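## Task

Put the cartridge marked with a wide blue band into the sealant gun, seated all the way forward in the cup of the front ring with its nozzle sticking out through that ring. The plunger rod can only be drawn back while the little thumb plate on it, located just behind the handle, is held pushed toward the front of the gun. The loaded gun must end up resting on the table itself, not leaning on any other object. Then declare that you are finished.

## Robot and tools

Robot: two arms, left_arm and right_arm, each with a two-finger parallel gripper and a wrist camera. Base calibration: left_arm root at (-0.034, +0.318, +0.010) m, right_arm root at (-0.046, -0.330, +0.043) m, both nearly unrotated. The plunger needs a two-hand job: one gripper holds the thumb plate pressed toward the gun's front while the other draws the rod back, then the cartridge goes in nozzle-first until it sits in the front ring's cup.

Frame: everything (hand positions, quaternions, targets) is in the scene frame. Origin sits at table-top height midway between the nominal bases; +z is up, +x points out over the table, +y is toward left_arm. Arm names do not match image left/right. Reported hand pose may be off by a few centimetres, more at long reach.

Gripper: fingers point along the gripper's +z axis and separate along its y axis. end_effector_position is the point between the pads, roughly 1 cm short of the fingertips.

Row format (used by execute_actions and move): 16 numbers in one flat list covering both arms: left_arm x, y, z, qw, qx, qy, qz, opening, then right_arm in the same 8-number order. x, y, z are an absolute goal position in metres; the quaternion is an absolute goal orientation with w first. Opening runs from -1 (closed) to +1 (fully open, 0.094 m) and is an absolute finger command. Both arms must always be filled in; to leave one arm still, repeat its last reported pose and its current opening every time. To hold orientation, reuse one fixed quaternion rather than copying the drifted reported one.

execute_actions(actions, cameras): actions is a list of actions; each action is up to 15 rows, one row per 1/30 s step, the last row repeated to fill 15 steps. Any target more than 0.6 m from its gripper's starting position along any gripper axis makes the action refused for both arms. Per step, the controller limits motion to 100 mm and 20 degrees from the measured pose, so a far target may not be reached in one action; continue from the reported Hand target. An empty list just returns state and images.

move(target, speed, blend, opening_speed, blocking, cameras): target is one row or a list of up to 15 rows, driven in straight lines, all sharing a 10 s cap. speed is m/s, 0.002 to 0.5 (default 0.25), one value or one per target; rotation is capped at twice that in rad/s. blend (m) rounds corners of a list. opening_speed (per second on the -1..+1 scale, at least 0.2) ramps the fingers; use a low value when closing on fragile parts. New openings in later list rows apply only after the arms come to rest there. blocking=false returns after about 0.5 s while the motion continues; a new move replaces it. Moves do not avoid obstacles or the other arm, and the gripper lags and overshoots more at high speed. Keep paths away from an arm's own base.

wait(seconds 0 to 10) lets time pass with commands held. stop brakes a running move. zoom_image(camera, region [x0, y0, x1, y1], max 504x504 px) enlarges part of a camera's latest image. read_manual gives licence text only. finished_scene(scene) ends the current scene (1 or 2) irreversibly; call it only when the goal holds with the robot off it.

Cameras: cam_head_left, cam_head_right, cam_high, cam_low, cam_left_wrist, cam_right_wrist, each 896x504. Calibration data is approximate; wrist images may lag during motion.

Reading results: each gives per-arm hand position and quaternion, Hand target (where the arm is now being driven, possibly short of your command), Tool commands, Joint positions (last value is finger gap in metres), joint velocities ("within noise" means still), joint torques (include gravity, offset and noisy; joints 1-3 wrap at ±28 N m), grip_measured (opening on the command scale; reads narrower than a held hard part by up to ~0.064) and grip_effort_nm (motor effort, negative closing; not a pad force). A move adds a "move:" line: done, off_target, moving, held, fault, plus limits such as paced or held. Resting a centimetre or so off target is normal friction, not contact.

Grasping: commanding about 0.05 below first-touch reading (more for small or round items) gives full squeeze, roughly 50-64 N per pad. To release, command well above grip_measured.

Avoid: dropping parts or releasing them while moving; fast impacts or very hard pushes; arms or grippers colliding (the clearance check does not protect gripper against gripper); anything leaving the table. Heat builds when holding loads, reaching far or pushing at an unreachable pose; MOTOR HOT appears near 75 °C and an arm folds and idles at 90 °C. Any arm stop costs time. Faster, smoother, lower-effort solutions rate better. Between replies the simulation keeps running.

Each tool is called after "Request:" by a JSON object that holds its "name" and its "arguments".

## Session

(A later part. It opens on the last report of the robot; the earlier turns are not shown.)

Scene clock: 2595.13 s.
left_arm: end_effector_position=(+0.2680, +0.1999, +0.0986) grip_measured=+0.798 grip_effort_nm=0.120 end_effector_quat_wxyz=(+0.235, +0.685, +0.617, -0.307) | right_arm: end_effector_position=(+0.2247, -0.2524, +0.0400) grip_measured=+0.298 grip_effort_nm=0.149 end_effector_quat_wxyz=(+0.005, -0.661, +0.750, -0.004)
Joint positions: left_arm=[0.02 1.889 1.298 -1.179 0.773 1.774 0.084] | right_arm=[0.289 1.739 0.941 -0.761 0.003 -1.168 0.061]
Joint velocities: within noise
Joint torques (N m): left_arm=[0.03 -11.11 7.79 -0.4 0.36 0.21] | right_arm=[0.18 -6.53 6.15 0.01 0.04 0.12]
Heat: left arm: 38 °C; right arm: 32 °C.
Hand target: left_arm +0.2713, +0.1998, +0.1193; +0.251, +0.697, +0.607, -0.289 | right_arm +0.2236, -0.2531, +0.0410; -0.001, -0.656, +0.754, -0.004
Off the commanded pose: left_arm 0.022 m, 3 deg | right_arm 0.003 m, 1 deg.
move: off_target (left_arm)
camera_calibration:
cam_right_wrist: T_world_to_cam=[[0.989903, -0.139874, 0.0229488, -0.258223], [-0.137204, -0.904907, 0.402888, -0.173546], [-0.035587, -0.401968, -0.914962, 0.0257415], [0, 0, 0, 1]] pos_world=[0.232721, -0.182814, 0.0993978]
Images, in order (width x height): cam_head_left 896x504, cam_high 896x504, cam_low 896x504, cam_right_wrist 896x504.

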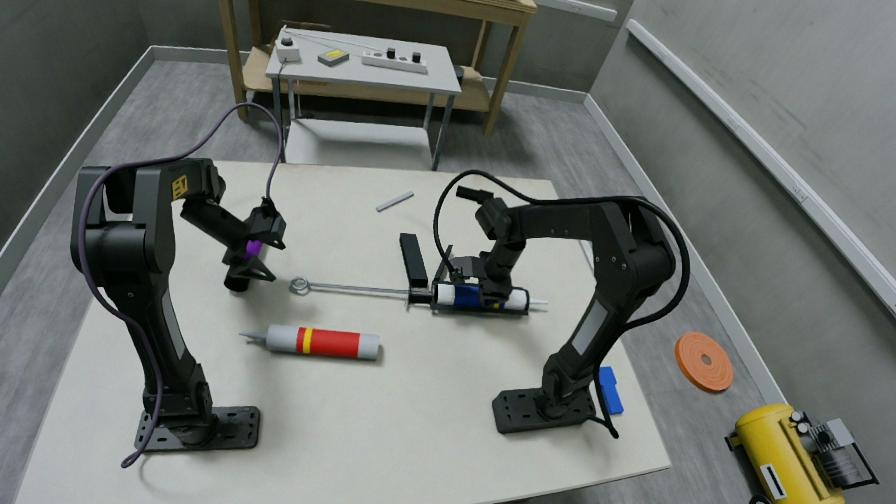

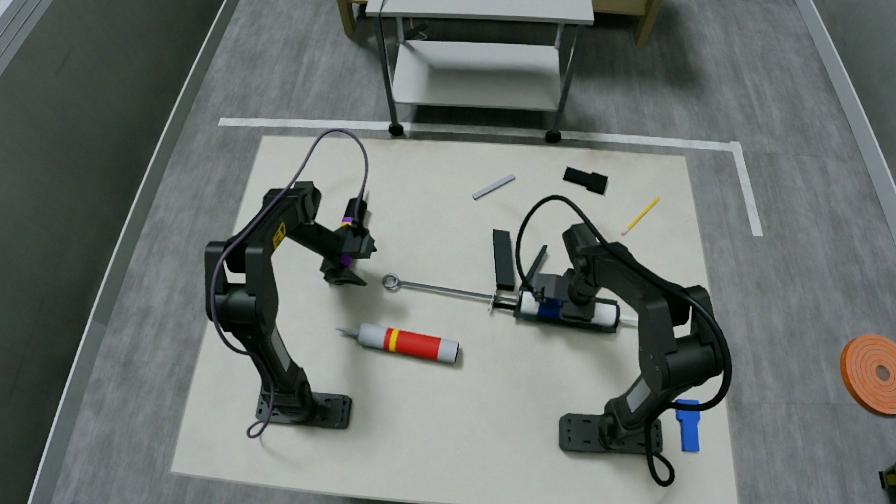

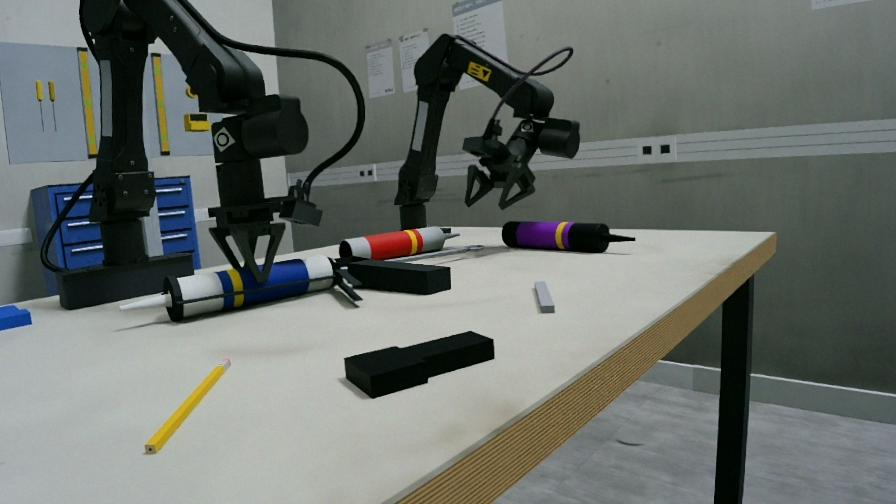

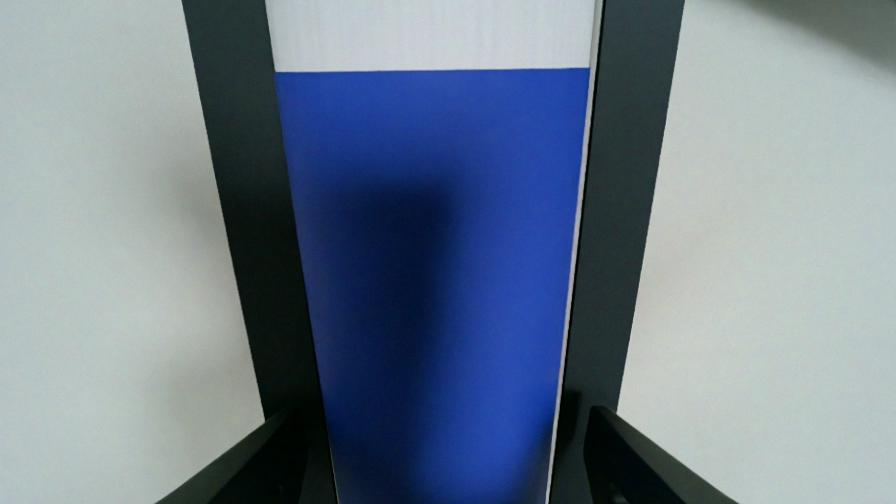

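Request:
{"name": "move", "arguments": {"target": [[0.2715, 0.20, 0.12, 0.2514, 0.6973, 0.6067, -0.2889, 0.8, 0.2205, -0.248, 0.075, 0.0, -0.6593, 0.7518, 0.0, 0.3],[0.2715, 0.20, 0.12, 0.2514, 0.6973, 0.6067, -0.2889, 0.8, 0.215, -0.235, 0.16, 0.0, -0.6593, 0.7518, 0.0, 0.4]], "speed": [0.05, 0.12], "cameras": ["cam_low","cam_head_left","cam_high","cam_right_wrist"]}}

Request:
{"name": "zoom_image", "arguments": {"camera": "cam_low", "region": [140, 180, 400, 340]}}

Request:
{"name": "zoom_image", "arguments": {"camera": "cam_high", "region": [480, 250, 640, 350]}}

Request:
{"name": "zoom_image", "arguments": {"camera": "cam_head_left", "region": [420, 260, 560, 330]}}

Scene clock: 2618.53 s.
left_arm: end_effector_position=(+0.2680, +0.1999, +0.0986) grip_measured=+0.798 grip_effort_nm=0.125 end_effector_quat_wxyz=(+0.235, +0.685, +0.617, -0.307) | right_arm: end_effector_position=(+0.2140, -0.2360, +0.1482) grip_measured=+0.398 grip_effort_nm=0.144 end_effector_quat_wxyz=(-0.013, -0.665, +0.747, +0.004)
Joint positions: left_arm=[0.02 1.889 1.298 -1.179 0.773 1.774 0.084] | right_arm=[0.357 1.618 1.264 -1.244 0.003 -1.111 0.066]
Joint velocities: within noise
Joint torques (N m): left_arm=[-0.16 -11.25 7.68 -0.42 0.37 0.15] | right_arm=[0.57 -8.08 8.18 -0.07 -0.03 0.13]
Heat: left arm: 38 °C; right arm: 32 °C.
Hand target: left_arm +0.2713, +0.1998, +0.1193; +0.251, +0.697, +0.607, -0.289 | right_arm +0.2156, -0.2331, +0.1598; +0.000, -0.662, +0.750, +0.000
Off the commanded pose: left_arm 0.022 m, 3 deg | right_arm 0.012 m, 2 deg.
move: off_target (left_arm, right_arm); target 2's new opening was sent with right_arm's hand 0.012 m and 2 deg from that target
camera_calibration:
cam_right_wrist: T_world_to_cam=[[0.991539, -0.129181, -0.0127164, -0.240377], [-0.112026, -0.901099, 0.418891, -0.210717], [-0.0655716, -0.413923, -0.907947, 0.133503], [0, 0, 0, 1]] pos_world=[0.223492, -0.165669, 0.206424]
Images, in order (width x height): cam_head_left 896x504, cam_high 896x504, cam_low 896x504, cam_right_wrist 896x504.

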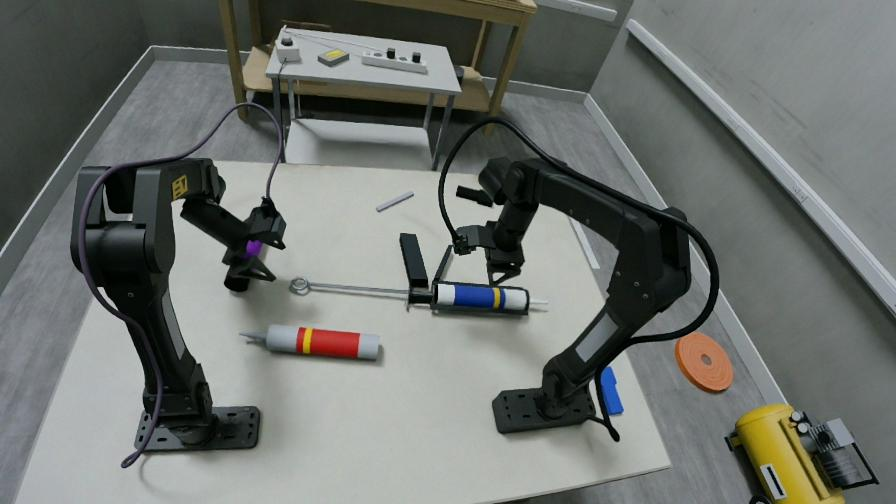

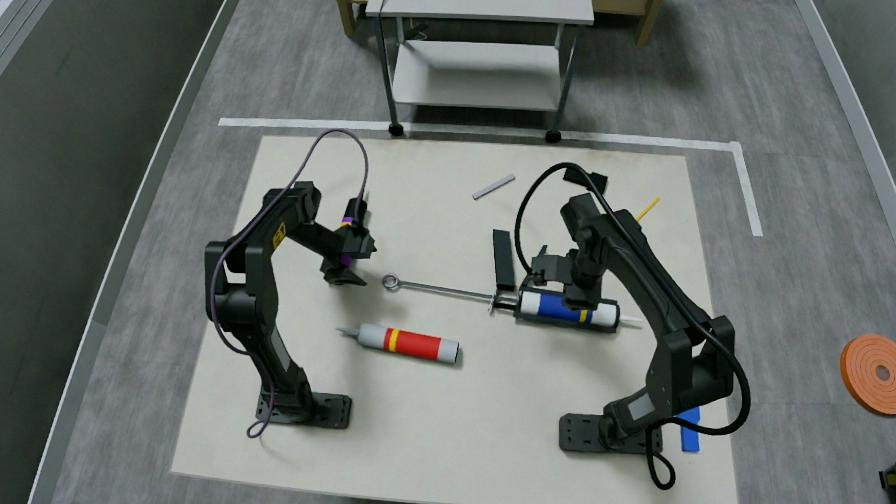

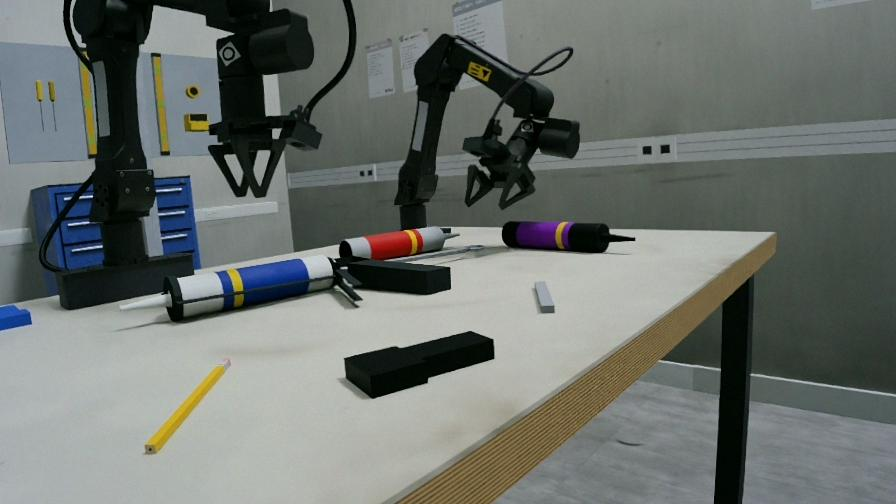

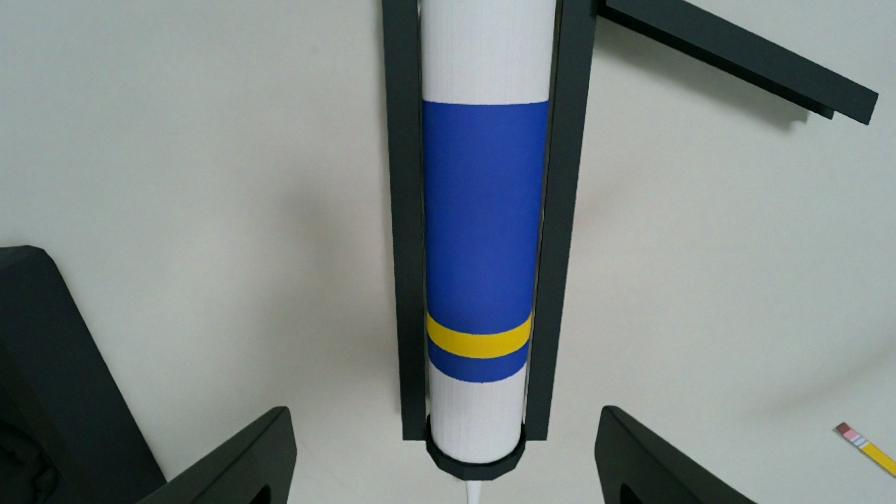

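Scaled by 1.938 from the camera's 896x504 image, which has a finer 1280x720 frame.

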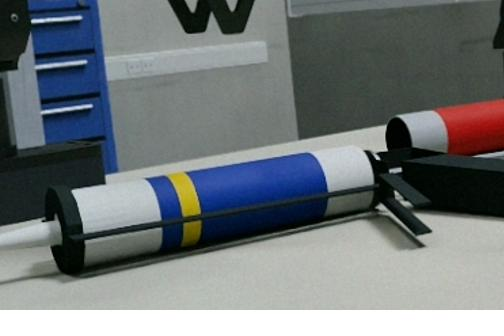

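Scaled by 3.150 from the camera's 896x504 image, which has a finer 1280x720 frame.

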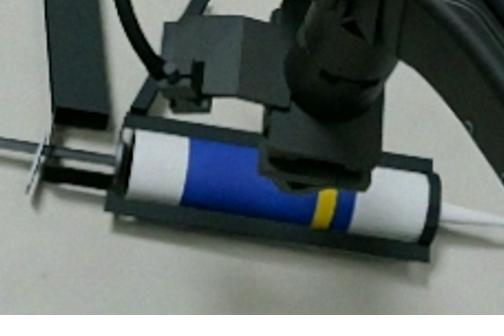

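Scaled by 3.600 from the camera's 896x504 image, which has a finer 1280x720 frame.

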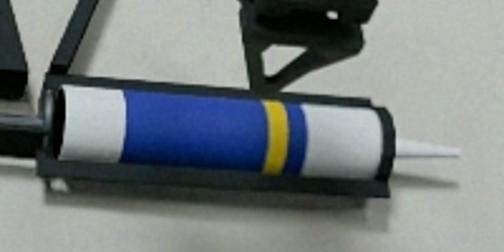

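Request:
{"name": "zoom_image", "arguments": {"camera": "cam_right_wrist", "region": [380, 390, 580, 504]}}

Request:
{"name": "zoom_image", "arguments": {"camera": "cam_low", "region": [150, 250, 230, 330]}}

Request:
{"name": "zoom_image", "arguments": {"camera": "cam_high", "region": [480, 280, 550, 330]}}

Scaled by 2.520 from the camera's 896x504 image, which has a finer 1280x720 frame.

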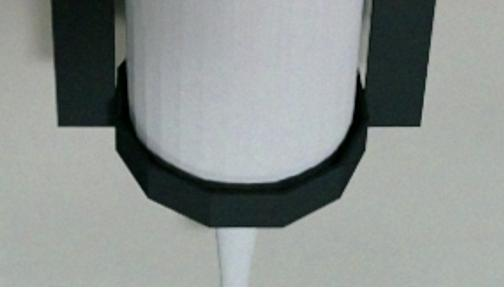

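Scaled by 6.300 from the camera's 896x504 image, which has a finer 1280x720 frame.

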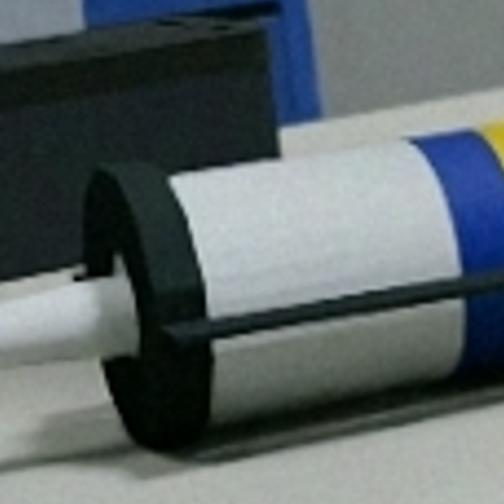

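Scaled by 7.200 from the camera's 896x504 image, which has a finer 1280x720 frame.

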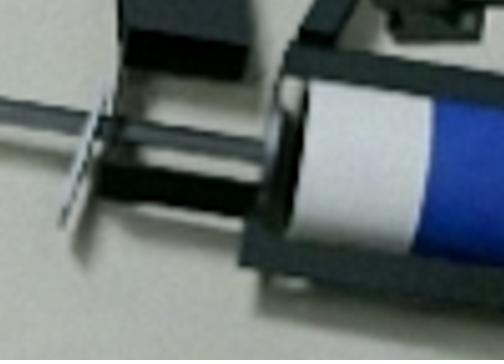

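Request:
{"name": "move", "arguments": {"target": [0.2715, 0.20, 0.12, 0.2514, 0.6973, 0.6067, -0.2889, 0.8, 0.208, -0.33, 0.17, 0.0, -0.6593, 0.7518, 0.0, 0.4], "speed": 0.15, "cameras": ["cam_low","cam_right_wrist"]}}

Request:
{"name": "zoom_image", "arguments": {"camera": "cam_right_wrist", "region": [280, 60, 680, 460]}}

Scene clock: 2680.23 s.
left_arm: end_effector_position=(+0.2680, +0.1999, +0.0986) grip_measured=+0.798 grip_effort_nm=0.115 end_effector_quat_wxyz=(+0.235, +0.685, +0.617, -0.307) | right_arm: end_effector_position=(+0.2159, -0.3310, +0.1663) grip_measured=+0.398 grip_effort_nm=0.144 end_effector_quat_wxyz=(+0.000, -0.650, +0.760, -0.002)
Joint positions: left_arm=[0.02 1.889 1.298 -1.179 0.773 1.774 0.084] | right_arm=[0.005 1.53 1.248 -1.287 0.003 -1.422 0.066]
Joint velocities: within noise
Joint torques (N m): left_arm=[-0.01 -11.22 7.64 -0.44 0.33 0.16] | right_arm=[-0.42 -7.6 5.26 -0.03 -0.08 -0.17]
Heat: left arm: 38 °C; right arm: 35 °C.
Hand target: left_arm +0.2713, +0.1998, +0.1193; +0.251, +0.697, +0.607, -0.289 | right_arm +0.2083, -0.3309, +0.1697; +0.000, -0.654, +0.757, +0.003
Off the commanded pose: left_arm 0.022 m, 3 deg | right_arm 0.009 m, 1 deg.
move: off_target (left_arm)
camera_calibration:
cam_right_wrist: T_world_to_cam=[[0.985602, -0.168609, 0.0126135, -0.270294], [-0.15905, -0.89924, 0.407517, -0.290993], [-0.0573685, -0.403656, -0.91311, 0.113246], [0, 0, 0, 1]] pos_world=[0.226616, -0.261534, 0.2254]
Images, in order (width x height): cam_low 896x504, cam_right_wrist 896x504.

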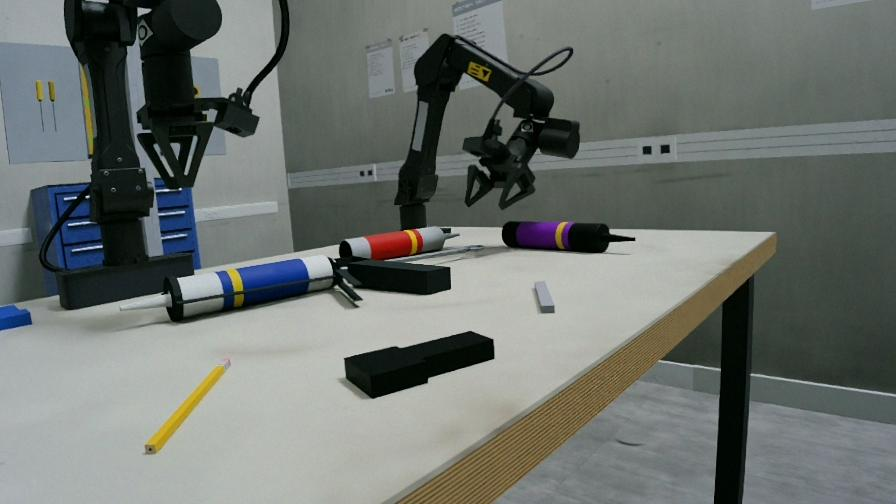

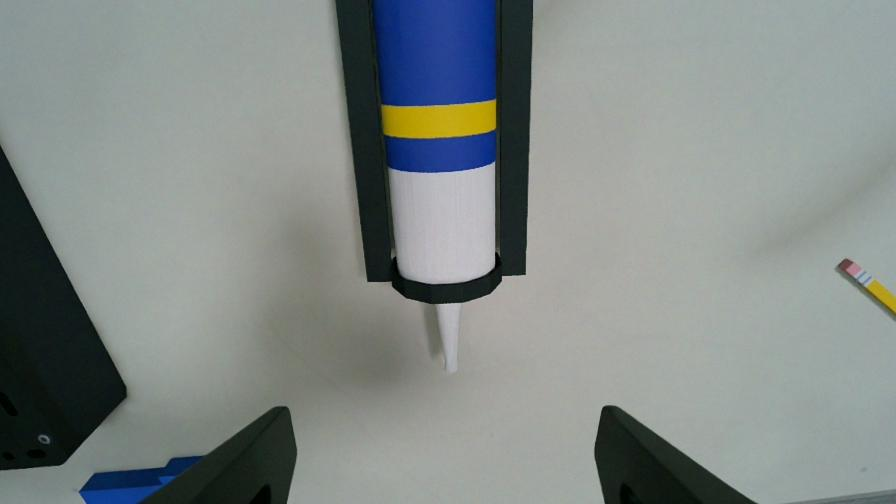

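Scaled by 1.260 from the camera's 896x504 image, which has a finer 1280x720 frame.

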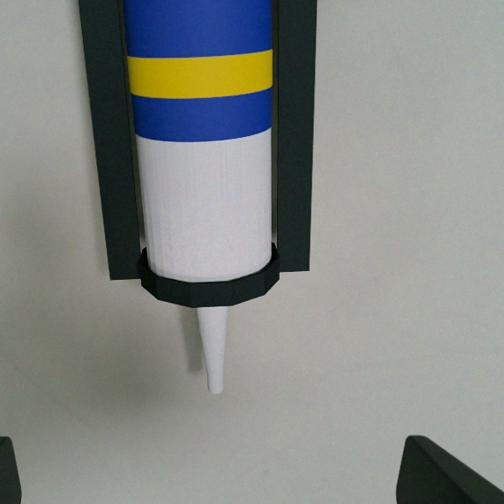

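Request:
{"name": "move", "arguments": {"target": [0.19, 0.24, 0.14, 0.2514, 0.6973, 0.6067, -0.2889, 0.8, 0.208, -0.33, 0.17, 0.0, -0.6593, 0.7518, 0.0, 0.4], "speed": 0.15, "cameras": ["cam_left_wrist","cam_high"]}}

Scene clock: 2713.67 s.
left_arm: end_effector_position=(+0.1997, +0.2387, +0.1338) grip_measured=+0.798 grip_effort_nm=0.120 end_effector_quat_wxyz=(+0.256, +0.699, +0.603, -0.286) | right_arm: end_effector_position=(+0.2159, -0.3310, +0.1663) grip_measured=+0.398 grip_effort_nm=0.149 end_effector_quat_wxyz=(+0.000, -0.653, +0.758, -0.002)
Joint positions: left_arm=[0.179 1.613 1.111 -1.362 0.741 2.009 0.084] | right_arm=[0.005 1.53 1.248 -1.287 0.003 -1.43 0.066]
Joint velocities: within noise
Joint torques (N m): left_arm=[0.53 -7.73 4.71 -0.64 0.31 0.18] | right_arm=[0.14 -7.87 5.05 -0.01 -0.04 -0.18]
Heat: left arm: 38 °C; right arm: 32 °C.
Hand target: left_arm +0.1906, +0.2391, +0.1401; +0.253, +0.700, +0.603, -0.288 | right_arm +0.2082, -0.3300, +0.1698; +0.000, -0.659, +0.752, +0.000
Off the commanded pose: left_arm 0.012 m, 1 deg | right_arm 0.009 m, 1 deg.
move: off_target (left_arm)
camera_calibration:
cam_left_wrist: T_world_to_cam=[[-0.991584, 0.129008, -0.0108671, 0.167482], [0.126451, 0.947071, -0.295072, -0.176851], [-0.0277747, -0.293962, -0.955413, 0.292147], [0, 0, 0, 1]] pos_world=[0.196549, 0.231764, 0.228758]
Images, in order (width x height): cam_high 896x504, cam_left_wrist 896x504.

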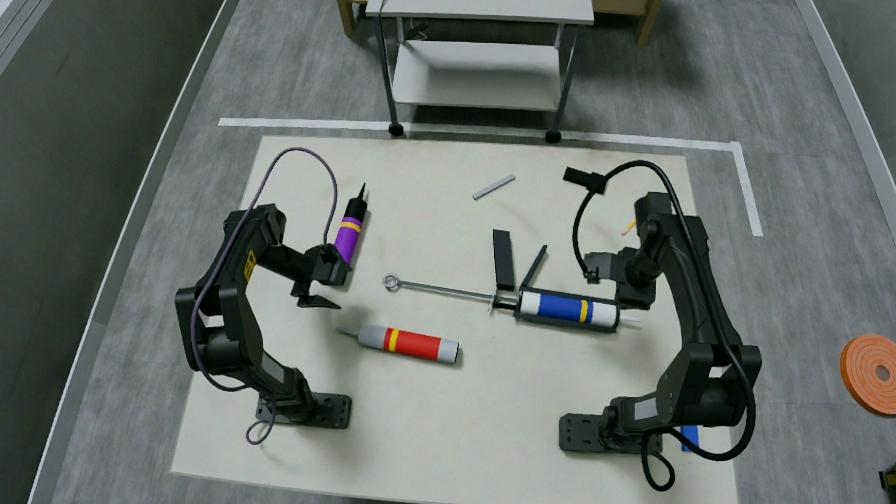

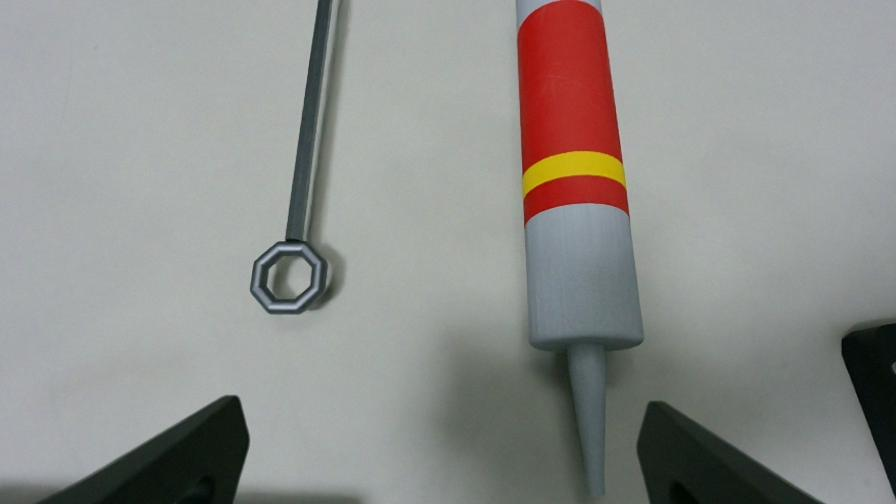

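Request:
{"name": "finished_scene", "arguments": {"scene": 1}}

The scene is finished: the task was done.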